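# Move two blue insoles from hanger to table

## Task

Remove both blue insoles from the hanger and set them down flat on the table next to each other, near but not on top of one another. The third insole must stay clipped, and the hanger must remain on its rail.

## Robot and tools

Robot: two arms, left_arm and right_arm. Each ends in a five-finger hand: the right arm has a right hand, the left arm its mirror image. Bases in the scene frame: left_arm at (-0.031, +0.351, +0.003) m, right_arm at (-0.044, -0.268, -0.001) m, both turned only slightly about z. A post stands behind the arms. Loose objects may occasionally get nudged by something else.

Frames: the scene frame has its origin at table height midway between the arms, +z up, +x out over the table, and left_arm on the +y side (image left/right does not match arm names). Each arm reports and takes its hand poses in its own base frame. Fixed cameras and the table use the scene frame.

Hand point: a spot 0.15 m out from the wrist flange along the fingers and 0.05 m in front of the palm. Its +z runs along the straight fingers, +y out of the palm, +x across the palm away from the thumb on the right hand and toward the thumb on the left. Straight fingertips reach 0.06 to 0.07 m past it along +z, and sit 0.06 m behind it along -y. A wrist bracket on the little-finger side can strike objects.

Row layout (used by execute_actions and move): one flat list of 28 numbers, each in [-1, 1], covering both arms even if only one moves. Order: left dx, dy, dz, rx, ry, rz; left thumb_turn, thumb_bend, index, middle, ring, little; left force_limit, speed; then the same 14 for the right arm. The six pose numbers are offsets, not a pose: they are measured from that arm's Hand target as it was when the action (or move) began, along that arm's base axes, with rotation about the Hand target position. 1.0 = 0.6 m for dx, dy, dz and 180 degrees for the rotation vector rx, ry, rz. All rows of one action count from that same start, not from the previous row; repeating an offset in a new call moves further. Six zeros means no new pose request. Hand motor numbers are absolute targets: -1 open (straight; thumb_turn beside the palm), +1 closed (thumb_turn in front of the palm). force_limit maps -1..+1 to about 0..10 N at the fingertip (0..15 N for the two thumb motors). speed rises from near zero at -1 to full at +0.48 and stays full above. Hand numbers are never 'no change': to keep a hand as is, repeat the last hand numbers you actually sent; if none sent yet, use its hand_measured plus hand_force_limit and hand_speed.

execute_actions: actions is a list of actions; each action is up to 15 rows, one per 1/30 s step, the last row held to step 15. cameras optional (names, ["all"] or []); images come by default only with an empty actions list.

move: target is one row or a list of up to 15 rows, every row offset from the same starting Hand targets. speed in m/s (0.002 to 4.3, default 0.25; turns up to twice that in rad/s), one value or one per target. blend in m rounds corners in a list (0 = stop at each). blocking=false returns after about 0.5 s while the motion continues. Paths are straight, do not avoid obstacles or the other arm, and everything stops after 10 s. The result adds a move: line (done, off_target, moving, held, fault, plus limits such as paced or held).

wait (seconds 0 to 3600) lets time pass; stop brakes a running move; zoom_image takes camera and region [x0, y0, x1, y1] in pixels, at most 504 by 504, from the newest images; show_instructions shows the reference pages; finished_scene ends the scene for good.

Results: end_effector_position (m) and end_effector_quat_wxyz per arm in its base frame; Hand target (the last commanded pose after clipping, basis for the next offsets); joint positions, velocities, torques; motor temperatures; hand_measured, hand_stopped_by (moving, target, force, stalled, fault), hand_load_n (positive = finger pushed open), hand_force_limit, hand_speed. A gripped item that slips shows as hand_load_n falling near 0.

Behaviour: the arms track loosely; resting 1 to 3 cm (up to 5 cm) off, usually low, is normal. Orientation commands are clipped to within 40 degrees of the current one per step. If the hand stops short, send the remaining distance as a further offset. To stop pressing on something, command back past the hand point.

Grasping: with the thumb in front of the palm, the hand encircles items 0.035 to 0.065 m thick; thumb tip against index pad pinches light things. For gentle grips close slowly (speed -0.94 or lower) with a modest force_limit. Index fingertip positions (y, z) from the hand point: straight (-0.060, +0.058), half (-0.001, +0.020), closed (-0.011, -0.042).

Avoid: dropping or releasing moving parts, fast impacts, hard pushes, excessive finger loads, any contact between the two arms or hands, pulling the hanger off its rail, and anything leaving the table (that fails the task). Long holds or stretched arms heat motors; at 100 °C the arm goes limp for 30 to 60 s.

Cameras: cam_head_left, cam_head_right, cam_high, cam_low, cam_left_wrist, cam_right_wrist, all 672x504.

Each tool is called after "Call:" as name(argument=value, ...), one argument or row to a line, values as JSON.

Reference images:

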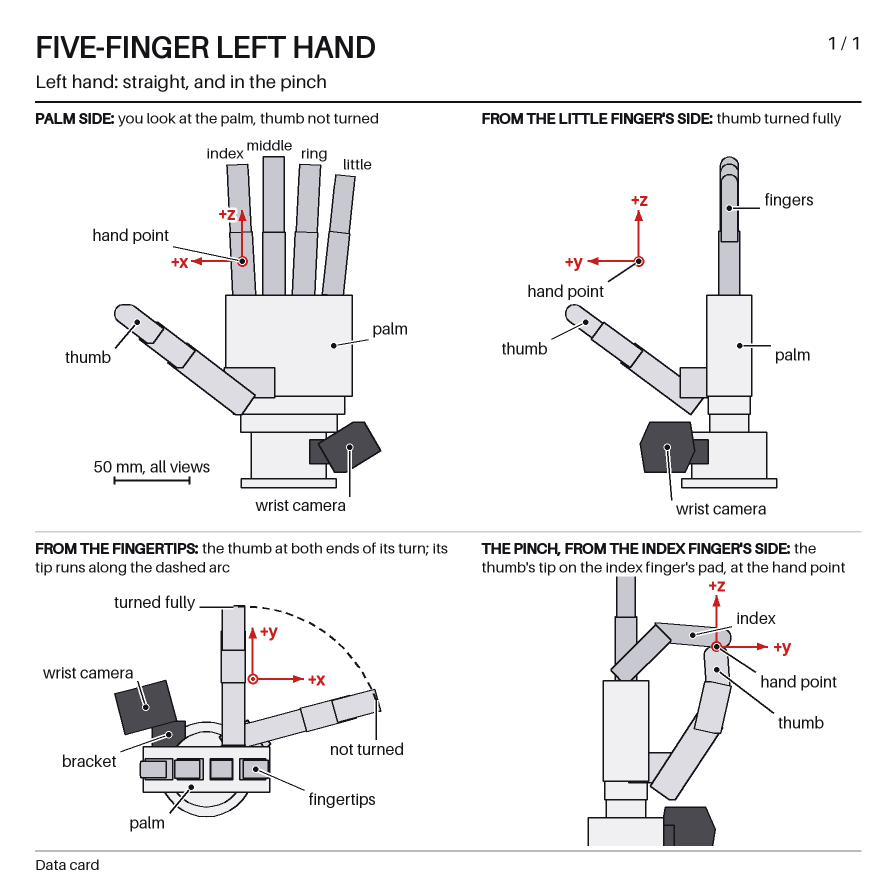

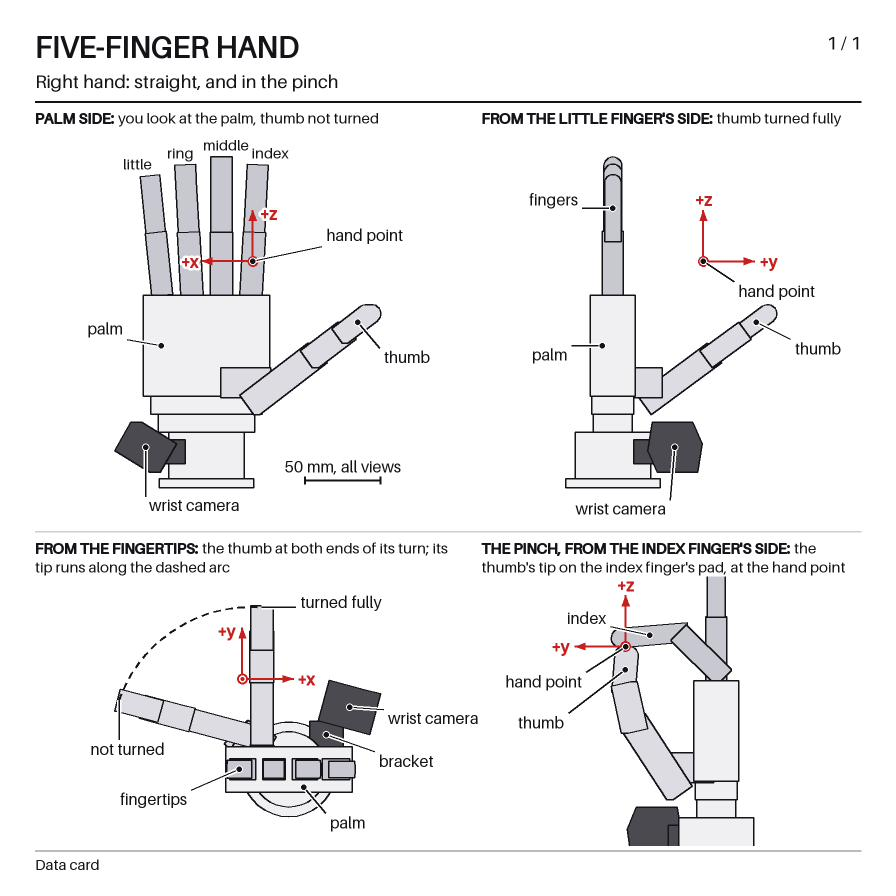

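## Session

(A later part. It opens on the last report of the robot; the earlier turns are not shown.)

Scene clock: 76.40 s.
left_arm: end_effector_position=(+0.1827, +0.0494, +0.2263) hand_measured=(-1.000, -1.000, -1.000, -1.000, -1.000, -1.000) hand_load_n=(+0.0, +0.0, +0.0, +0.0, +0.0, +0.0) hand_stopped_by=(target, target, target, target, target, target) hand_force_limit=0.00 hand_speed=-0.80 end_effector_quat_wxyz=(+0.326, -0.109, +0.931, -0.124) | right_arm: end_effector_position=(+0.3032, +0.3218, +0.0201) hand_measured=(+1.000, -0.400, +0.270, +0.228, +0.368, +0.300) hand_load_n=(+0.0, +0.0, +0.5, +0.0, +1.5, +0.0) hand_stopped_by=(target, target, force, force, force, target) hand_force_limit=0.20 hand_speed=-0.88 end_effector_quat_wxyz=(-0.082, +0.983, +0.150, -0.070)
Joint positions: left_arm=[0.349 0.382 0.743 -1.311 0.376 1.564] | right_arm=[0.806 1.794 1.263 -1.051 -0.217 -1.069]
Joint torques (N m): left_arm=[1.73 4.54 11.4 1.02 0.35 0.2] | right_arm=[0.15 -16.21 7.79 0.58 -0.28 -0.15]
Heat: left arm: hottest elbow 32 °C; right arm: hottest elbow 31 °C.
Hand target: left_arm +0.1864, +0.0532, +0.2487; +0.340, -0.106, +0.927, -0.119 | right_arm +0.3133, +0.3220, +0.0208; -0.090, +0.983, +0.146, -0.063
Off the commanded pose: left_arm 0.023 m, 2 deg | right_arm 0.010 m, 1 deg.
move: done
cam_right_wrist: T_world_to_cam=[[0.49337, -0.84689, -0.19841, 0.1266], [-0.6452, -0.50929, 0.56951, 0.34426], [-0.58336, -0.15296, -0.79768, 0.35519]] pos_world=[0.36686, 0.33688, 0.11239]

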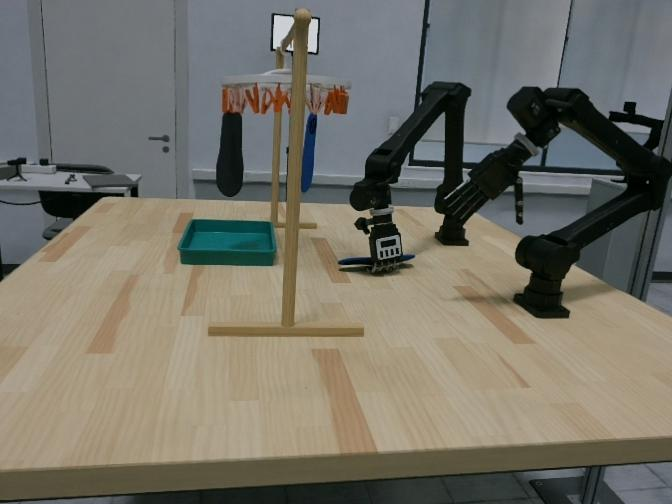

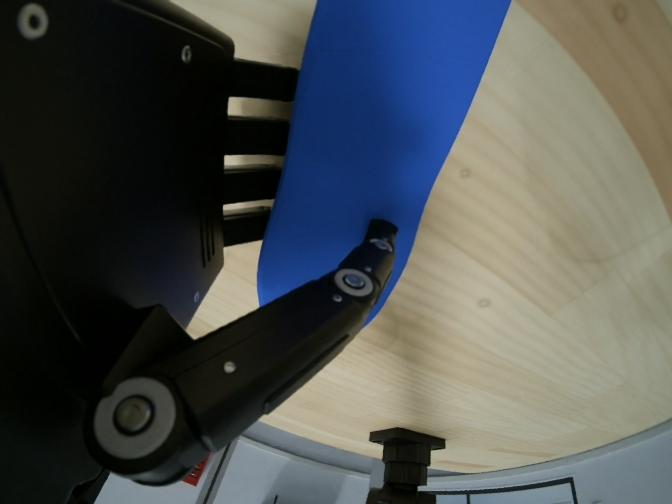

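Call:
move(
  target=[
    [0,0,0,0,0,0,-1,-1,-1,-1,-1,-1,0.0,-0.8, 0,0,-0.01,0.0094,-0.0314,0,1,-0.9,0.27,0.228,0.368,0.3,0.2,-0.7],
  ],
  speed=0.04,
  cameras=["cam_low","cam_right_wrist"],
)

Call:
zoom_image(
  camera="cam_low",
  region=[320, 200, 420, 300],
)

Scene clock: 78.60 s.
left_arm: end_effector_position=(+0.1827, +0.0494, +0.2263) hand_measured=(-1.000, -1.000, -1.000, -1.000, -1.000, -1.000) hand_load_n=(+0.0, +0.0, +0.0, +0.0, +0.0, +0.0) hand_stopped_by=(target, target, target, target, target, target) hand_force_limit=0.00 hand_speed=-0.80 end_effector_quat_wxyz=(+0.326, -0.109, +0.931, -0.124) | right_arm: end_effector_position=(+0.3104, +0.3186, +0.0146) hand_measured=(+1.000, -0.900, +0.270, +0.228, +0.368, +0.300) hand_load_n=(+0.0, -0.5, +0.0, -4.5, +0.0, +0.0) hand_stopped_by=(target, target, target, target, target, target) hand_force_limit=0.20 hand_speed=-0.70 end_effector_quat_wxyz=(-0.094, +0.984, +0.149, -0.023)
Joint positions: left_arm=[0.349 0.382 0.743 -1.311 0.376 1.564] | right_arm=[0.806 1.747 1.191 -0.936 -0.177 -1.059]
Joint torques (N m): left_arm=[1.67 4.48 11.38 1.05 0.34 0.19] | right_arm=[1.61 -15.85 7.06 1.13 0.25 -0.11]
Motor temperatures (°C): left_arm=[24 25 33 25 23 22] | right_arm=[26 25 31 24 22 23]
Heat: left arm: hottest elbow 33 °C; right arm: hottest elbow 31 °C.
Hand target: left_arm +0.1864, +0.0532, +0.2487; +0.340, -0.106, +0.927, -0.119 | right_arm +0.3133, +0.3220, +0.0148; -0.097, +0.984, +0.152, -0.012
Off the commanded pose: left_arm 0.023 m, 2 deg | right_arm 0.005 m, 1 deg.
move: done
cam_right_wrist: T_world_to_cam=[[0.5016, -0.84522, -0.18437, 0.11596], [-0.69854, -0.52145, 0.49004, 0.3719], [-0.51033, -0.11701, -0.85198, 0.32105]] pos_world=[0.36546, 0.32951, 0.11267]

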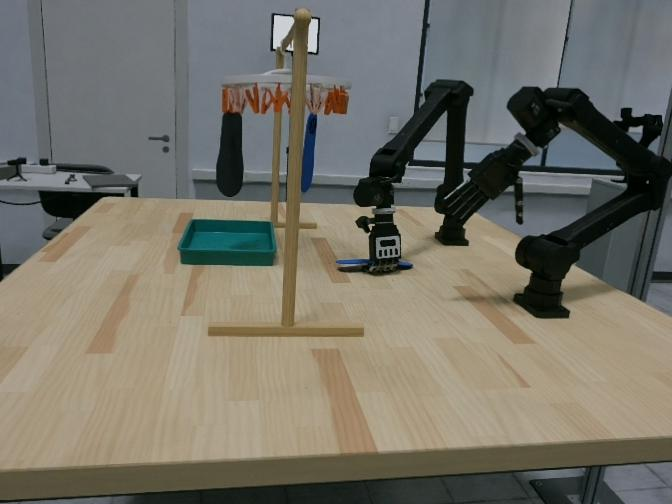

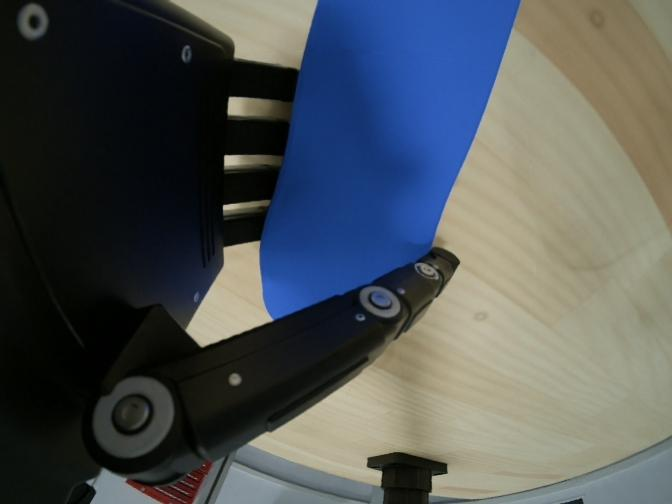

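Scaled by 5.040 from the camera's image (finer frame: 960x720).

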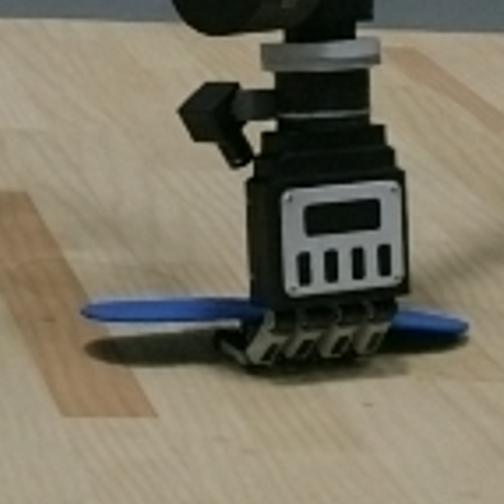

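Call:
move(
  target=[
    [0,0,0,0,0,0,-1,-1,-1,-1,-1,-1,0.0,-0.8, 0,0,0.012,0,0,0,1,-0.9,0.27,0.228,0.368,0.3,0.2,-0.7],
    [0,0,0,0,0,0,-1,-1,-1,-1,-1,-1,0.0,-0.8, -0.026,0.087,0.012,0,0,0,1,-0.9,0.27,0.228,0.368,0.3,0.2,-0.7],
  ],
  speed=0.05,
  cameras=["cam_low","cam_right_wrist","cam_head_left"],
)

Call:
zoom_image(
  camera="cam_low",
  region=[320, 200, 420, 300],
)

Scene clock: 81.00 s.
left_arm: end_effector_position=(+0.1827, +0.0494, +0.2263) hand_measured=(-1.000, -1.000, -1.000, -1.000, -1.000, -1.000) hand_load_n=(+0.0, +0.0, +0.0, +0.0, +0.0, +0.0) hand_stopped_by=(target, target, target, target, target, target) hand_force_limit=0.00 hand_speed=-0.80 end_effector_quat_wxyz=(+0.326, -0.109, +0.931, -0.124) | right_arm: end_effector_position=(+0.2946, +0.3562, +0.0151) hand_measured=(+1.000, -0.900, +0.270, +0.228, +0.368, +0.300) hand_load_n=(+0.0, +0.0, +0.5, -2.5, +0.0, +0.0) hand_stopped_by=(target, target, target, target, target, target) hand_force_limit=0.20 hand_speed=-0.70 end_effector_quat_wxyz=(-0.090, +0.985, +0.146, -0.019)
Joint positions: left_arm=[0.349 0.382 0.743 -1.311 0.376 1.564] | right_arm=[0.884 1.784 1.245 -0.938 -0.159 -0.974]
Joint torques (N m): left_arm=[1.61 4.54 11.38 1.01 0.35 0.2] | right_arm=[1.9 -15.33 10.82 0.05 -0.07 -0.01]
Heat: left arm: hottest elbow 33 °C; right arm: hottest elbow 31 °C.
Hand target: left_arm +0.1864, +0.0532, +0.2487; +0.340, -0.106, +0.927, -0.119 | right_arm +0.2977, +0.3742, +0.0220; -0.097, +0.984, +0.151, -0.013
Off the commanded pose: left_arm 0.023 m, 2 deg | right_arm 0.020 m, 1 deg.
move: off_target (right_arm)
cam_right_wrist: T_world_to_cam=[[0.49718, -0.8499, -0.17457, 0.15853], [-0.70611, -0.51326, 0.48783, 0.37971], [-0.5042, -0.11928, -0.85531, 0.31686]] pos_world=[0.34906, 0.36742, 0.11346]
Images, in order (width x height): cam_head_left 672x504, cam_low 672x504, cam_right_wrist 672x504.

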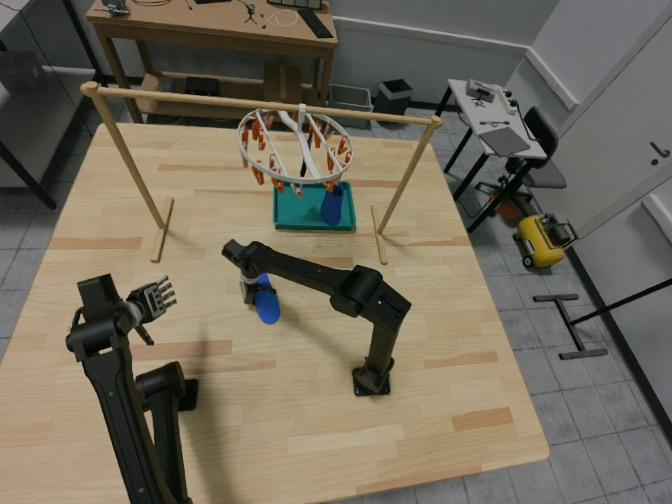

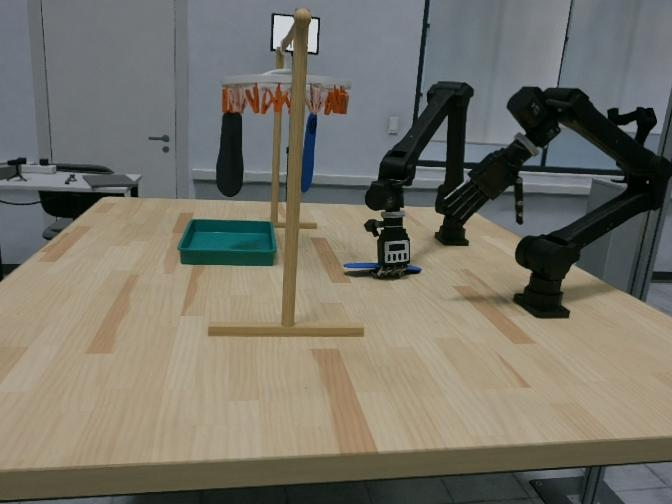

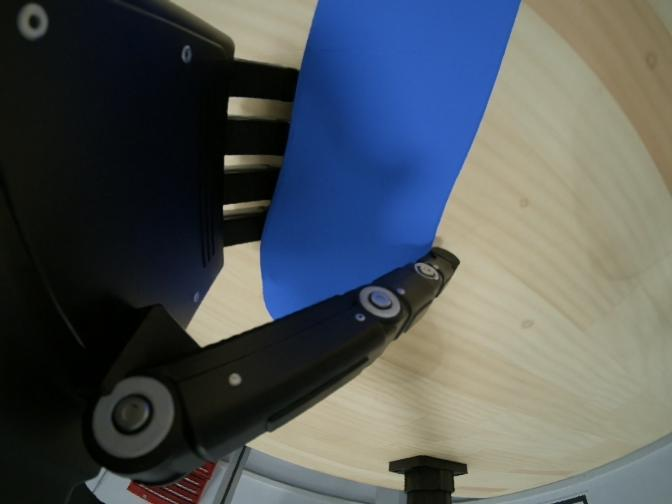

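Scaled by 5.040 from the camera's image (finer frame: 960x720).

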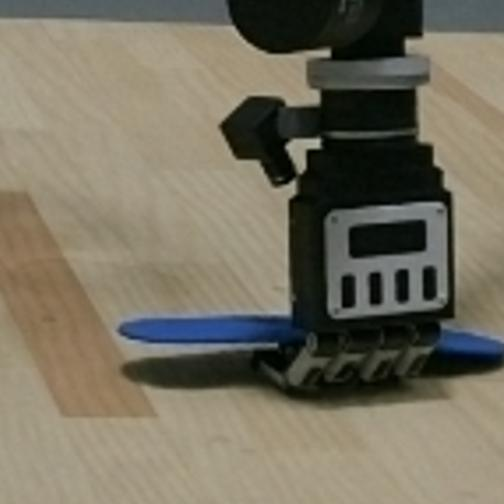

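Call:
move(
  target=[
    [0,0,0,0,0,0,-1,-1,-1,-1,-1,-1,0.0,-0.8, 0,0,0.043,0.0427,0.0125,0,1,-0.9,-0.15,-0.15,-0.15,-0.15,0.2,-0.82],
  ],
  speed=0.03,
  cameras=["cam_low","cam_right_wrist","cam_head_left"],
)

Call:
zoom_image(
  camera="cam_low",
  region=[320, 200, 440, 300],
)

Scene clock: 84.70 s.
left_arm: end_effector_position=(+0.1827, +0.0494, +0.2263) hand_measured=(-1.000, -1.000, -1.000, -1.000, -1.000, -1.000) hand_load_n=(+0.0, +0.0, +0.0, +0.0, +0.0, +0.0) hand_stopped_by=(target, target, target, target, target, target) hand_force_limit=0.00 hand_speed=-0.80 end_effector_quat_wxyz=(+0.326, -0.109, +0.931, -0.124) | right_arm: end_effector_position=(+0.2919, +0.3700, +0.0393) hand_measured=(+1.000, -0.900, -0.150, -0.148, -0.150, -0.150) hand_load_n=(+0.0, +0.0, +0.0, -2.0, +0.0, +0.0) hand_stopped_by=(target, target, target, target, target, target) hand_force_limit=0.20 hand_speed=-0.82 end_effector_quat_wxyz=(-0.152, +0.977, +0.147, -0.033)
Joint positions: left_arm=[0.349 0.382 0.743 -1.311 0.376 1.564] | right_arm=[0.861 1.733 1.248 -0.933 -0.273 -0.988]
Joint torques (N m): left_arm=[1.67 4.48 11.38 1.05 0.35 0.19] | right_arm=[0.62 -17.73 7.88 0.91 -0.47 -0.14]
Heat: left arm: hottest elbow 33 °C; right arm: hottest elbow 31 °C.
Hand target: left_arm +0.1864, +0.0532, +0.2487; +0.340, -0.106, +0.927, -0.119 | right_arm +0.2977, +0.3742, +0.0478; -0.165, +0.975, +0.150, -0.022
Off the commanded pose: left_arm 0.023 m, 2 deg | right_arm 0.011 m, 2 deg.
move: off_target (right_arm)
cam_right_wrist: T_world_to_cam=[[0.49047, -0.81937, -0.29676, 0.17123], [-0.68219, -0.5729, 0.45432, 0.38942], [-0.54227, -0.02038, -0.83996, 0.3118]] pos_world=[0.35075, 0.36976, 0.1358]
Images, in order (width x height): cam_head_left 672x504, cam_low 672x504, cam_right_wrist 672x504.

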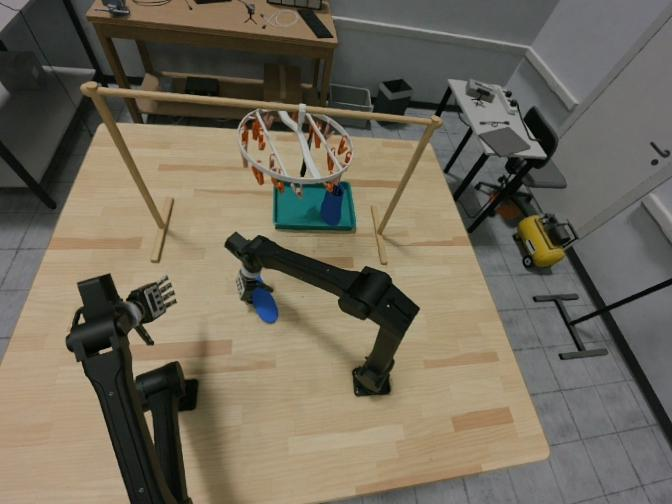

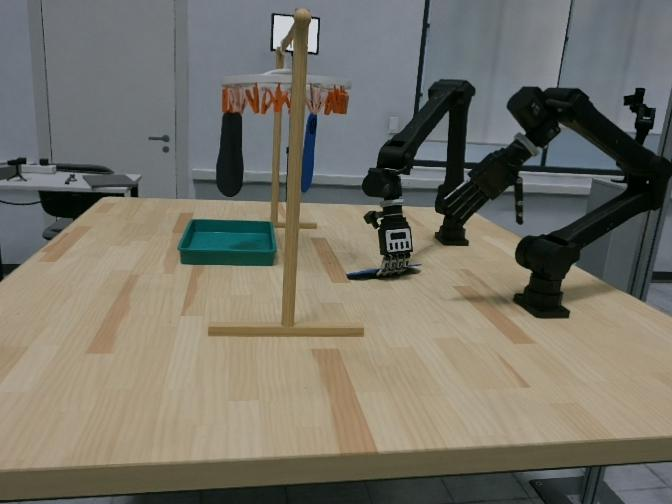

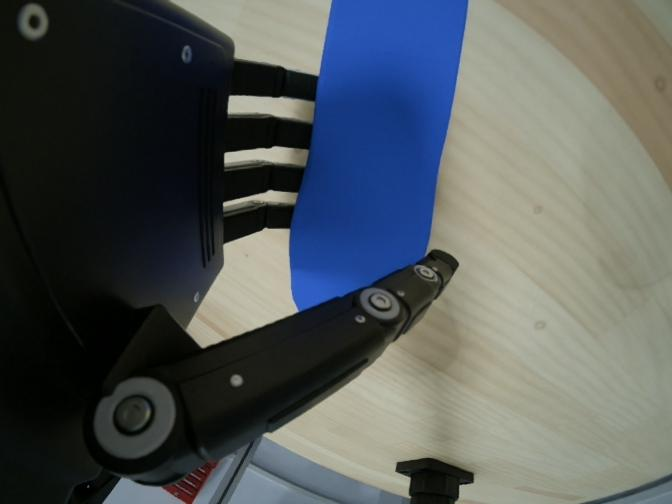

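Scaled by 4.200 from the camera's image (finer frame: 960x720).

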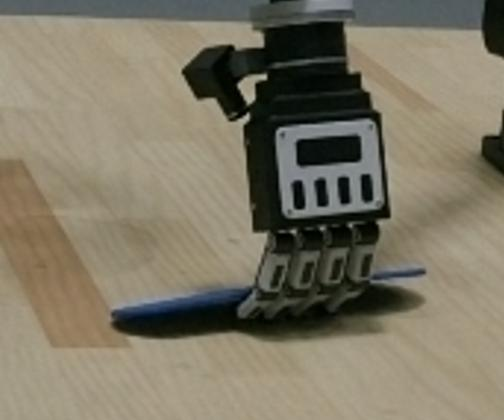

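Call:
move(
  target=[
    [0,0,0,0,0,0,-1,-1,-1,-1,-1,-1,0.0,-0.8, -0.008,0.03,0.032,0,0,0,1,-0.9,-0.5,-0.5,-0.5,-0.5,0.2,-0.82],
  ],
  speed=0.03,
  cameras=["cam_low","cam_right_wrist","cam_head_left"],
)

Call:
zoom_image(
  camera="cam_low",
  region=[320, 200, 440, 300],
)

Scene clock: 86.60 s.
left_arm: end_effector_position=(+0.1827, +0.0494, +0.2263) hand_measured=(-1.000, -1.000, -1.000, -1.000, -1.000, -1.000) hand_load_n=(+0.0, +0.0, +0.0, +0.0, +0.0, +0.0) hand_stopped_by=(target, target, target, target, target, target) hand_force_limit=0.00 hand_speed=-0.80 end_effector_quat_wxyz=(+0.326, -0.109, +0.931, -0.124) | right_arm: end_effector_position=(+0.2885, +0.3731, +0.0528) hand_measured=(+1.000, -0.900, -0.500, -0.500, -0.500, -0.500) hand_load_n=(+0.0, +0.0, +0.0, +0.0, +0.0, +0.0) hand_stopped_by=(target, target, target, target, target, target) hand_force_limit=0.20 hand_speed=-0.82 end_effector_quat_wxyz=(-0.155, +0.977, +0.144, -0.031)
Joint positions: left_arm=[0.349 0.382 0.743 -1.311 0.376 1.564] | right_arm=[0.868 1.713 1.26 -0.955 -0.273 -0.973]
Joint torques (N m): left_arm=[1.61 4.54 11.37 1.03 0.35 0.2] | right_arm=[1.9 -15.74 11.88 0.09 -0.24 -0.01]
Heat: left arm: hottest elbow 33 °C; right arm: hottest elbow 31 °C.
Hand target: left_arm +0.1864, +0.0532, +0.2487; +0.340, -0.106, +0.927, -0.119 | right_arm +0.2929, +0.3922, +0.0670; -0.165, +0.974, +0.150, -0.022
Off the commanded pose: left_arm 0.023 m, 2 deg | right_arm 0.024 m, 2 deg.
move: off_target (right_arm)
cam_right_wrist: T_world_to_cam=[[0.48505, -0.82099, -0.30119, 0.18195], [-0.68661, -0.57083, 0.45025, 0.38349], [-0.54157, -0.01159, -0.84057, 0.31794]] pos_world=[0.34724, 0.37197, 0.14939]
Images, in order (width x height): cam_head_left 672x504, cam_low 672x504, cam_right_wrist 672x504.

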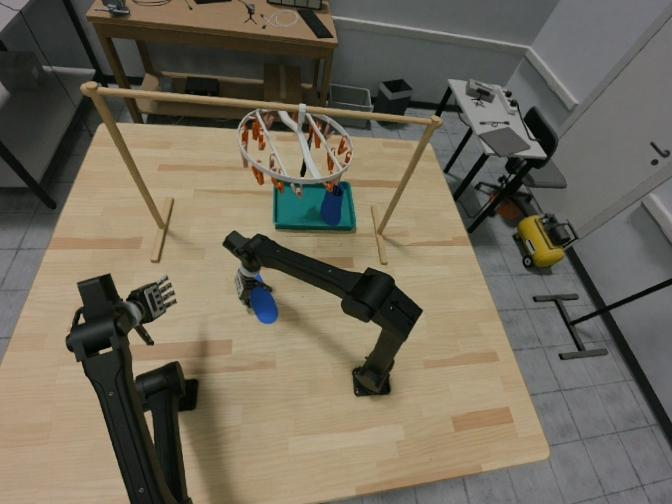

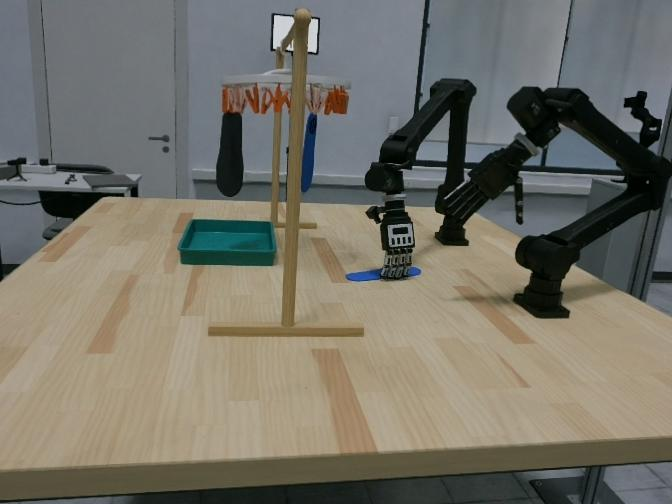

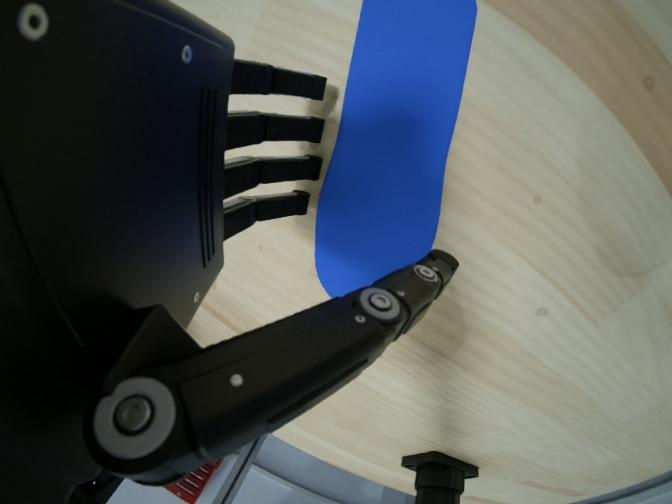

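Scaled by 4.200 from the camera's image (finer frame: 960x720).

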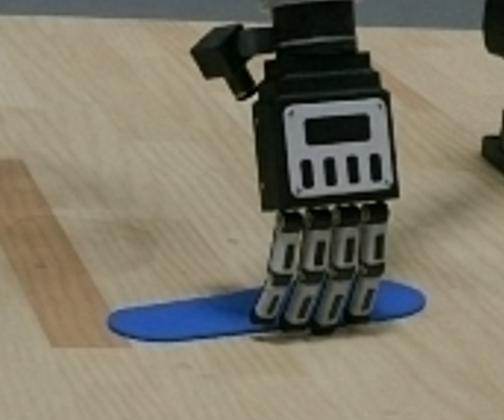

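Call:
move(
  target=[
    [0,0,0,0,0,0,-1,-1,-1,-1,-1,-1,0.0,-0.8, 0,0,0.2,0,0,0,1,-0.9,-0.5,-0.5,-0.5,-0.5,0.2,-0.82],
    [0,0,0,0,0,0,-1,-1,-1,-1,-1,-1,0.0,-0.8, -0.07,-0.55,0.35,-0.05,0,-0.3,1,-0.9,-0.5,-0.5,-0.5,-0.5,0.2,-0.82],
    [0,0,0,0,0,0,-1,-1,-1,-1,-1,-1,0.0,-0.8, -0.2,-0.95,0.35,-0.09,0,-0.55,1,-1,-1,-1,-1,-1,0.2,-0.5],
  ],
  speed=[0.1,0.25,0.25],
  blend=[0.03,0.05,0],
  cameras=["cam_low","cam_high","cam_head_left","cam_head_right","cam_left_wrist"],
)

Scene clock: 93.70 s.
left_arm: end_effector_position=(+0.1827, +0.0494, +0.2263) hand_measured=(-1.000, -1.000, -1.000, -1.000, -1.000, -1.000) hand_load_n=(+0.0, +0.0, -0.5, +0.0, +0.0, +0.0) hand_stopped_by=(target, target, target, target, target, target) hand_force_limit=0.00 hand_speed=-0.80 end_effector_quat_wxyz=(+0.326, -0.109, +0.931, -0.124) | right_arm: end_effector_position=(+0.1652, -0.1671, +0.2626) hand_measured=(+1.000, -1.000, -1.000, -1.000, -1.000, -1.000) hand_load_n=(+0.0, +0.0, +0.0, +0.0, +0.0, +0.0) hand_stopped_by=(target, target, target, target, target, target) hand_force_limit=0.20 hand_speed=-0.50 end_effector_quat_wxyz=(-0.001, +0.762, -0.644, +0.066)
Joint positions: left_arm=[0.349 0.382 0.743 -1.311 0.376 1.564] | right_arm=[-0.682 1.021 1.146 -1.565 0.001 -0.849]
Joint torques (N m): left_arm=[1.61 4.48 11.38 1.02 0.35 0.2] | right_arm=[-0.03 -5.01 12.12 0.92 -0.03 -0.18]
Heat: left arm: hottest elbow 33 °C; right arm: hottest elbow 31 °C.
Hand target: left_arm +0.1864, +0.0532, +0.2487; +0.340, -0.106, +0.927, -0.119 | right_arm +0.1729, -0.1778, +0.2770; -0.001, +0.759, -0.645, +0.093
Off the commanded pose: left_arm 0.023 m, 2 deg | right_arm 0.020 m, 3 deg.
move: off_target (right_arm); target 3's new numbers were sent with right_arm's hand 0.020 m and 3 deg from that target
cam_left_wrist: T_world_to_cam=[[-0.05634, -0.98629, 0.1551, 0.02139], [-0.97949, 0.0245, -0.19999, 0.22575], [0.19345, -0.16318, -0.96744, 0.30877]] pos_world=[0.16259, 0.06596, 0.34054]
Images, in order (width x height): cam_head_left 672x504, cam_head_right 672x504, cam_high 672x504, cam_low 672x504, cam_left_wrist 672x504.

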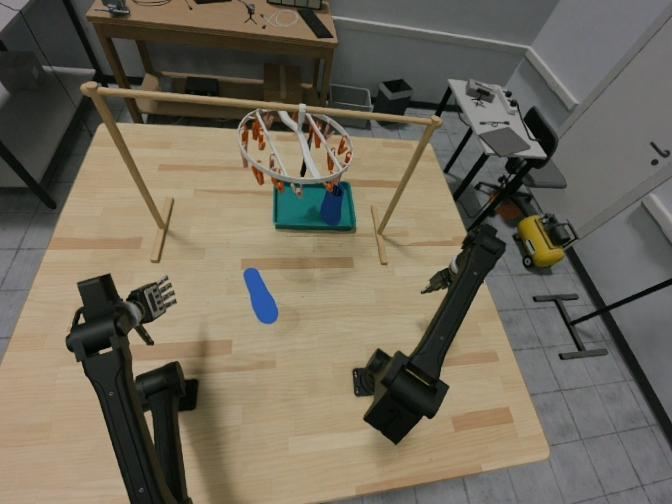

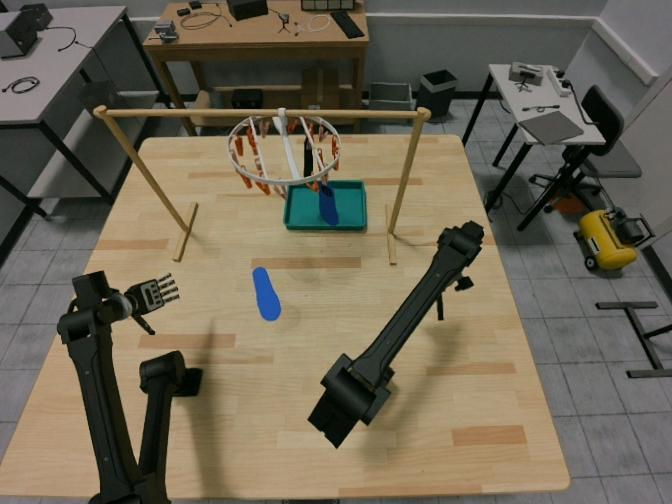

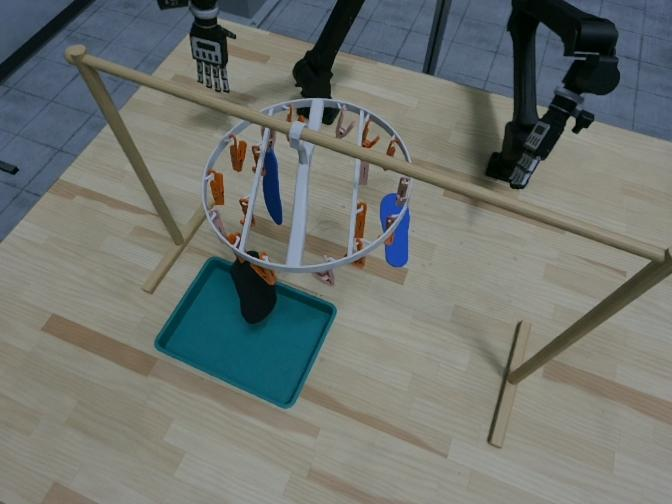

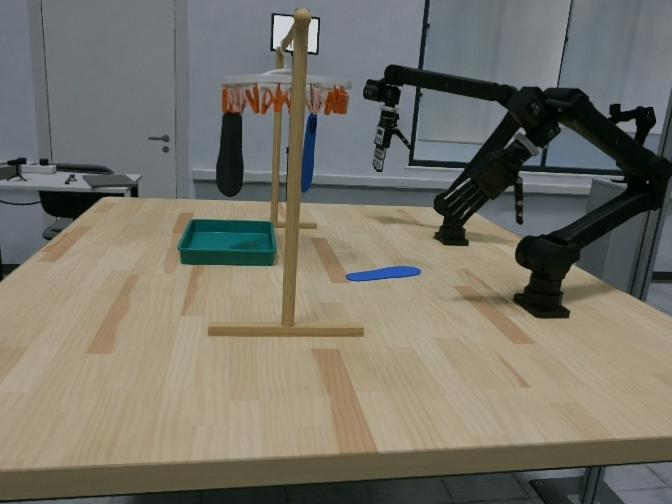

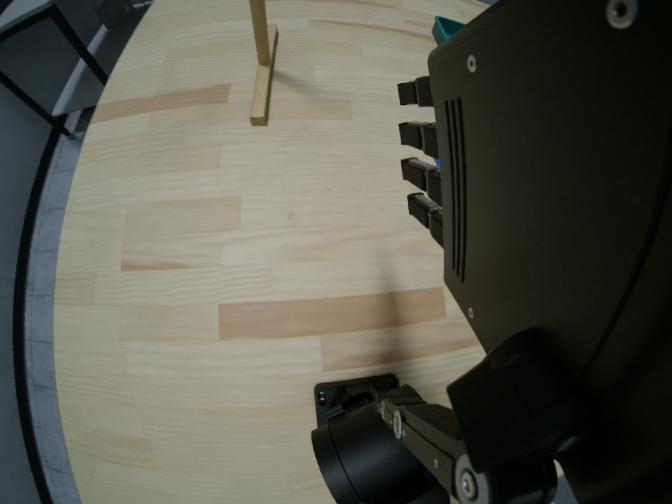

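Call:
zoom_image(
  camera="cam_head_left",
  region=[230, 90, 370, 230],
)

Call:
zoom_image(
  camera="cam_head_right",
  region=[220, 95, 370, 235],
)

Call:
zoom_image(
  camera="cam_high",
  region=[200, 90, 420, 280],
)

Call:
zoom_image(
  camera="cam_low",
  region=[210, 60, 370, 210],
)

Scaled by 3.600 from the camera's image (finer frame: 960x720).

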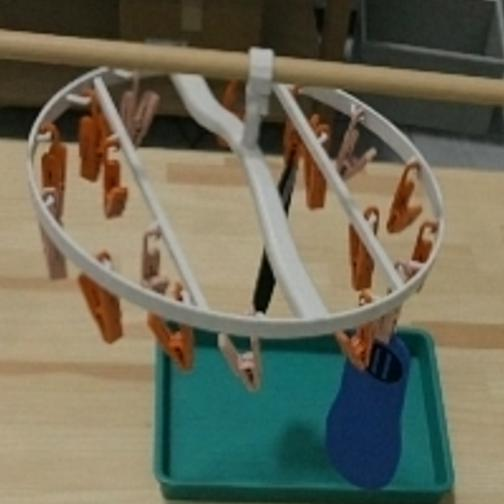

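Scaled by 3.360 from the camera's image (finer frame: 960x720).

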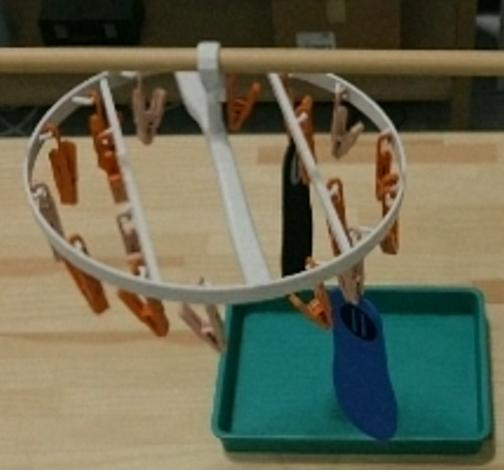

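Scaled by 2.291 from the camera's image (finer frame: 960x720).

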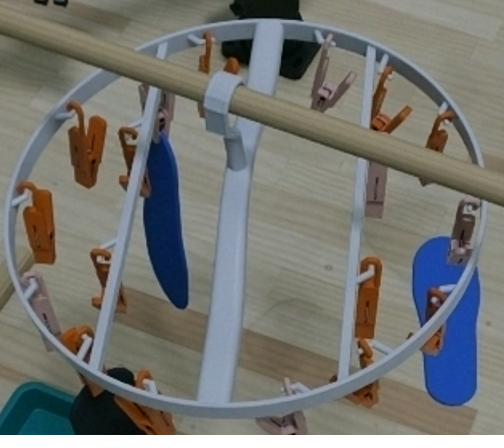

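Scaled by 3.150 from the camera's image (finer frame: 960x720).

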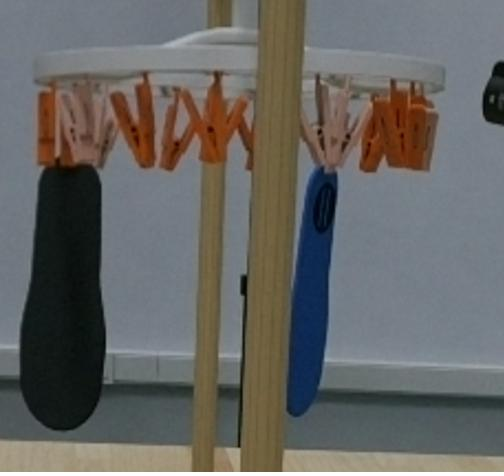

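Call:
move(
  target=[
    [0.17,-0.62,0.09,0.0278,-0.2952,-0.1546,1,-1,-1,-1,-1,-1,0.0,-0.3, 0,0,0,0,0,0,1,-1,-1,-1,-1,-1,0.2,-0.5],
  ],
  speed=0.25,
  cameras=["cam_low","cam_high","cam_head_right","cam_left_wrist"],
)

Scene clock: 99.23 s.
left_arm: end_effector_position=(+0.2857, -0.3187, +0.2986) hand_measured=(+1.000, -1.000, -1.000, -1.000, -1.000, -1.000) hand_load_n=(+0.0, +0.0, +0.0, +0.0, +0.0, +0.0) hand_stopped_by=(target, target, target, target, target, target) hand_force_limit=0.00 hand_speed=-0.30 end_effector_quat_wxyz=(+0.676, +0.193, +0.686, -0.190) | right_arm: end_effector_position=(+0.1652, -0.1671, +0.2626) hand_measured=(+1.000, -1.000, -1.000, -1.000, -1.000, -1.000) hand_load_n=(+0.0, +0.0, +0.0, +0.0, +0.0, +0.0) hand_stopped_by=(target, target, target, target, target, target) hand_force_limit=0.20 hand_speed=-0.50 end_effector_quat_wxyz=(-0.001, +0.762, -0.644, +0.066)
Joint positions: left_arm=[-1.25 0.945 0.56 0.365 -0.701 1.559] | right_arm=[-0.682 1.021 1.146 -1.565 0.001 -0.849]
Joint torques (N m): left_arm=[0.5 -2.84 8.17 2.61 0.08 0.26] | right_arm=[0.38 -5.48 12.11 1.02 -0.02 -0.18]
Heat: left arm: hottest elbow 33 °C; right arm: hottest elbow 32 °C.
Hand target: left_arm +0.2883, -0.3189, +0.3027; +0.681, +0.190, +0.681, -0.190 | right_arm +0.1729, -0.1778, +0.2770; -0.001, +0.759, -0.645, +0.093
Off the commanded pose: left_arm 0.005 m, 1 deg | right_arm 0.020 m, 3 deg.
move: done
cam_left_wrist: T_world_to_cam=[[-0.50572, -0.83033, -0.23409, -0.05274], [-0.3081, 0.42729, -0.85, 0.48072], [0.8058, -0.35774, -0.47191, -0.08621]] pos_world=[0.19091, -0.28004, 0.35558]
Images, in order (width x height): cam_head_right 672x504, cam_high 672x504, cam_low 672x504, cam_left_wrist 672x504.

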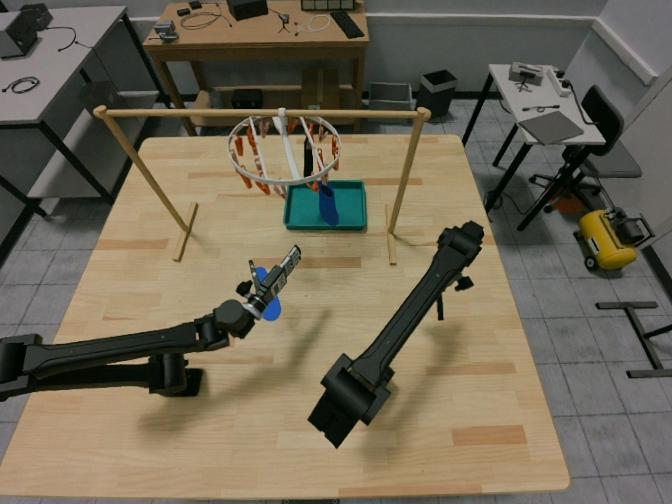

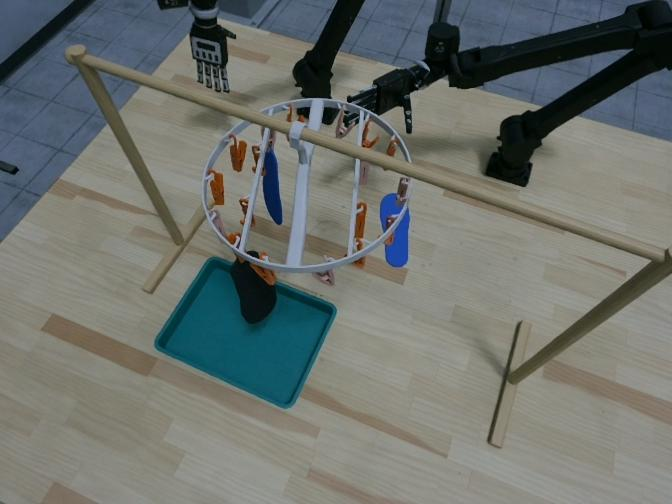

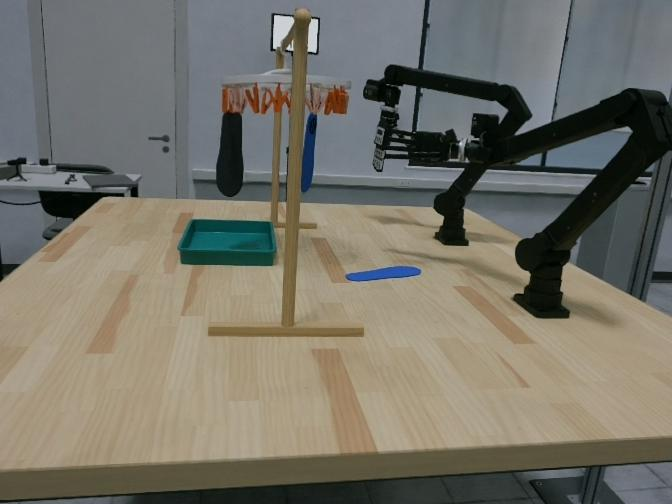

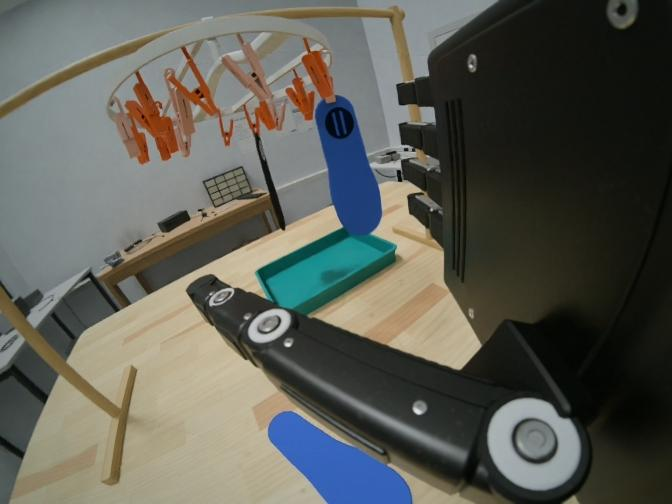

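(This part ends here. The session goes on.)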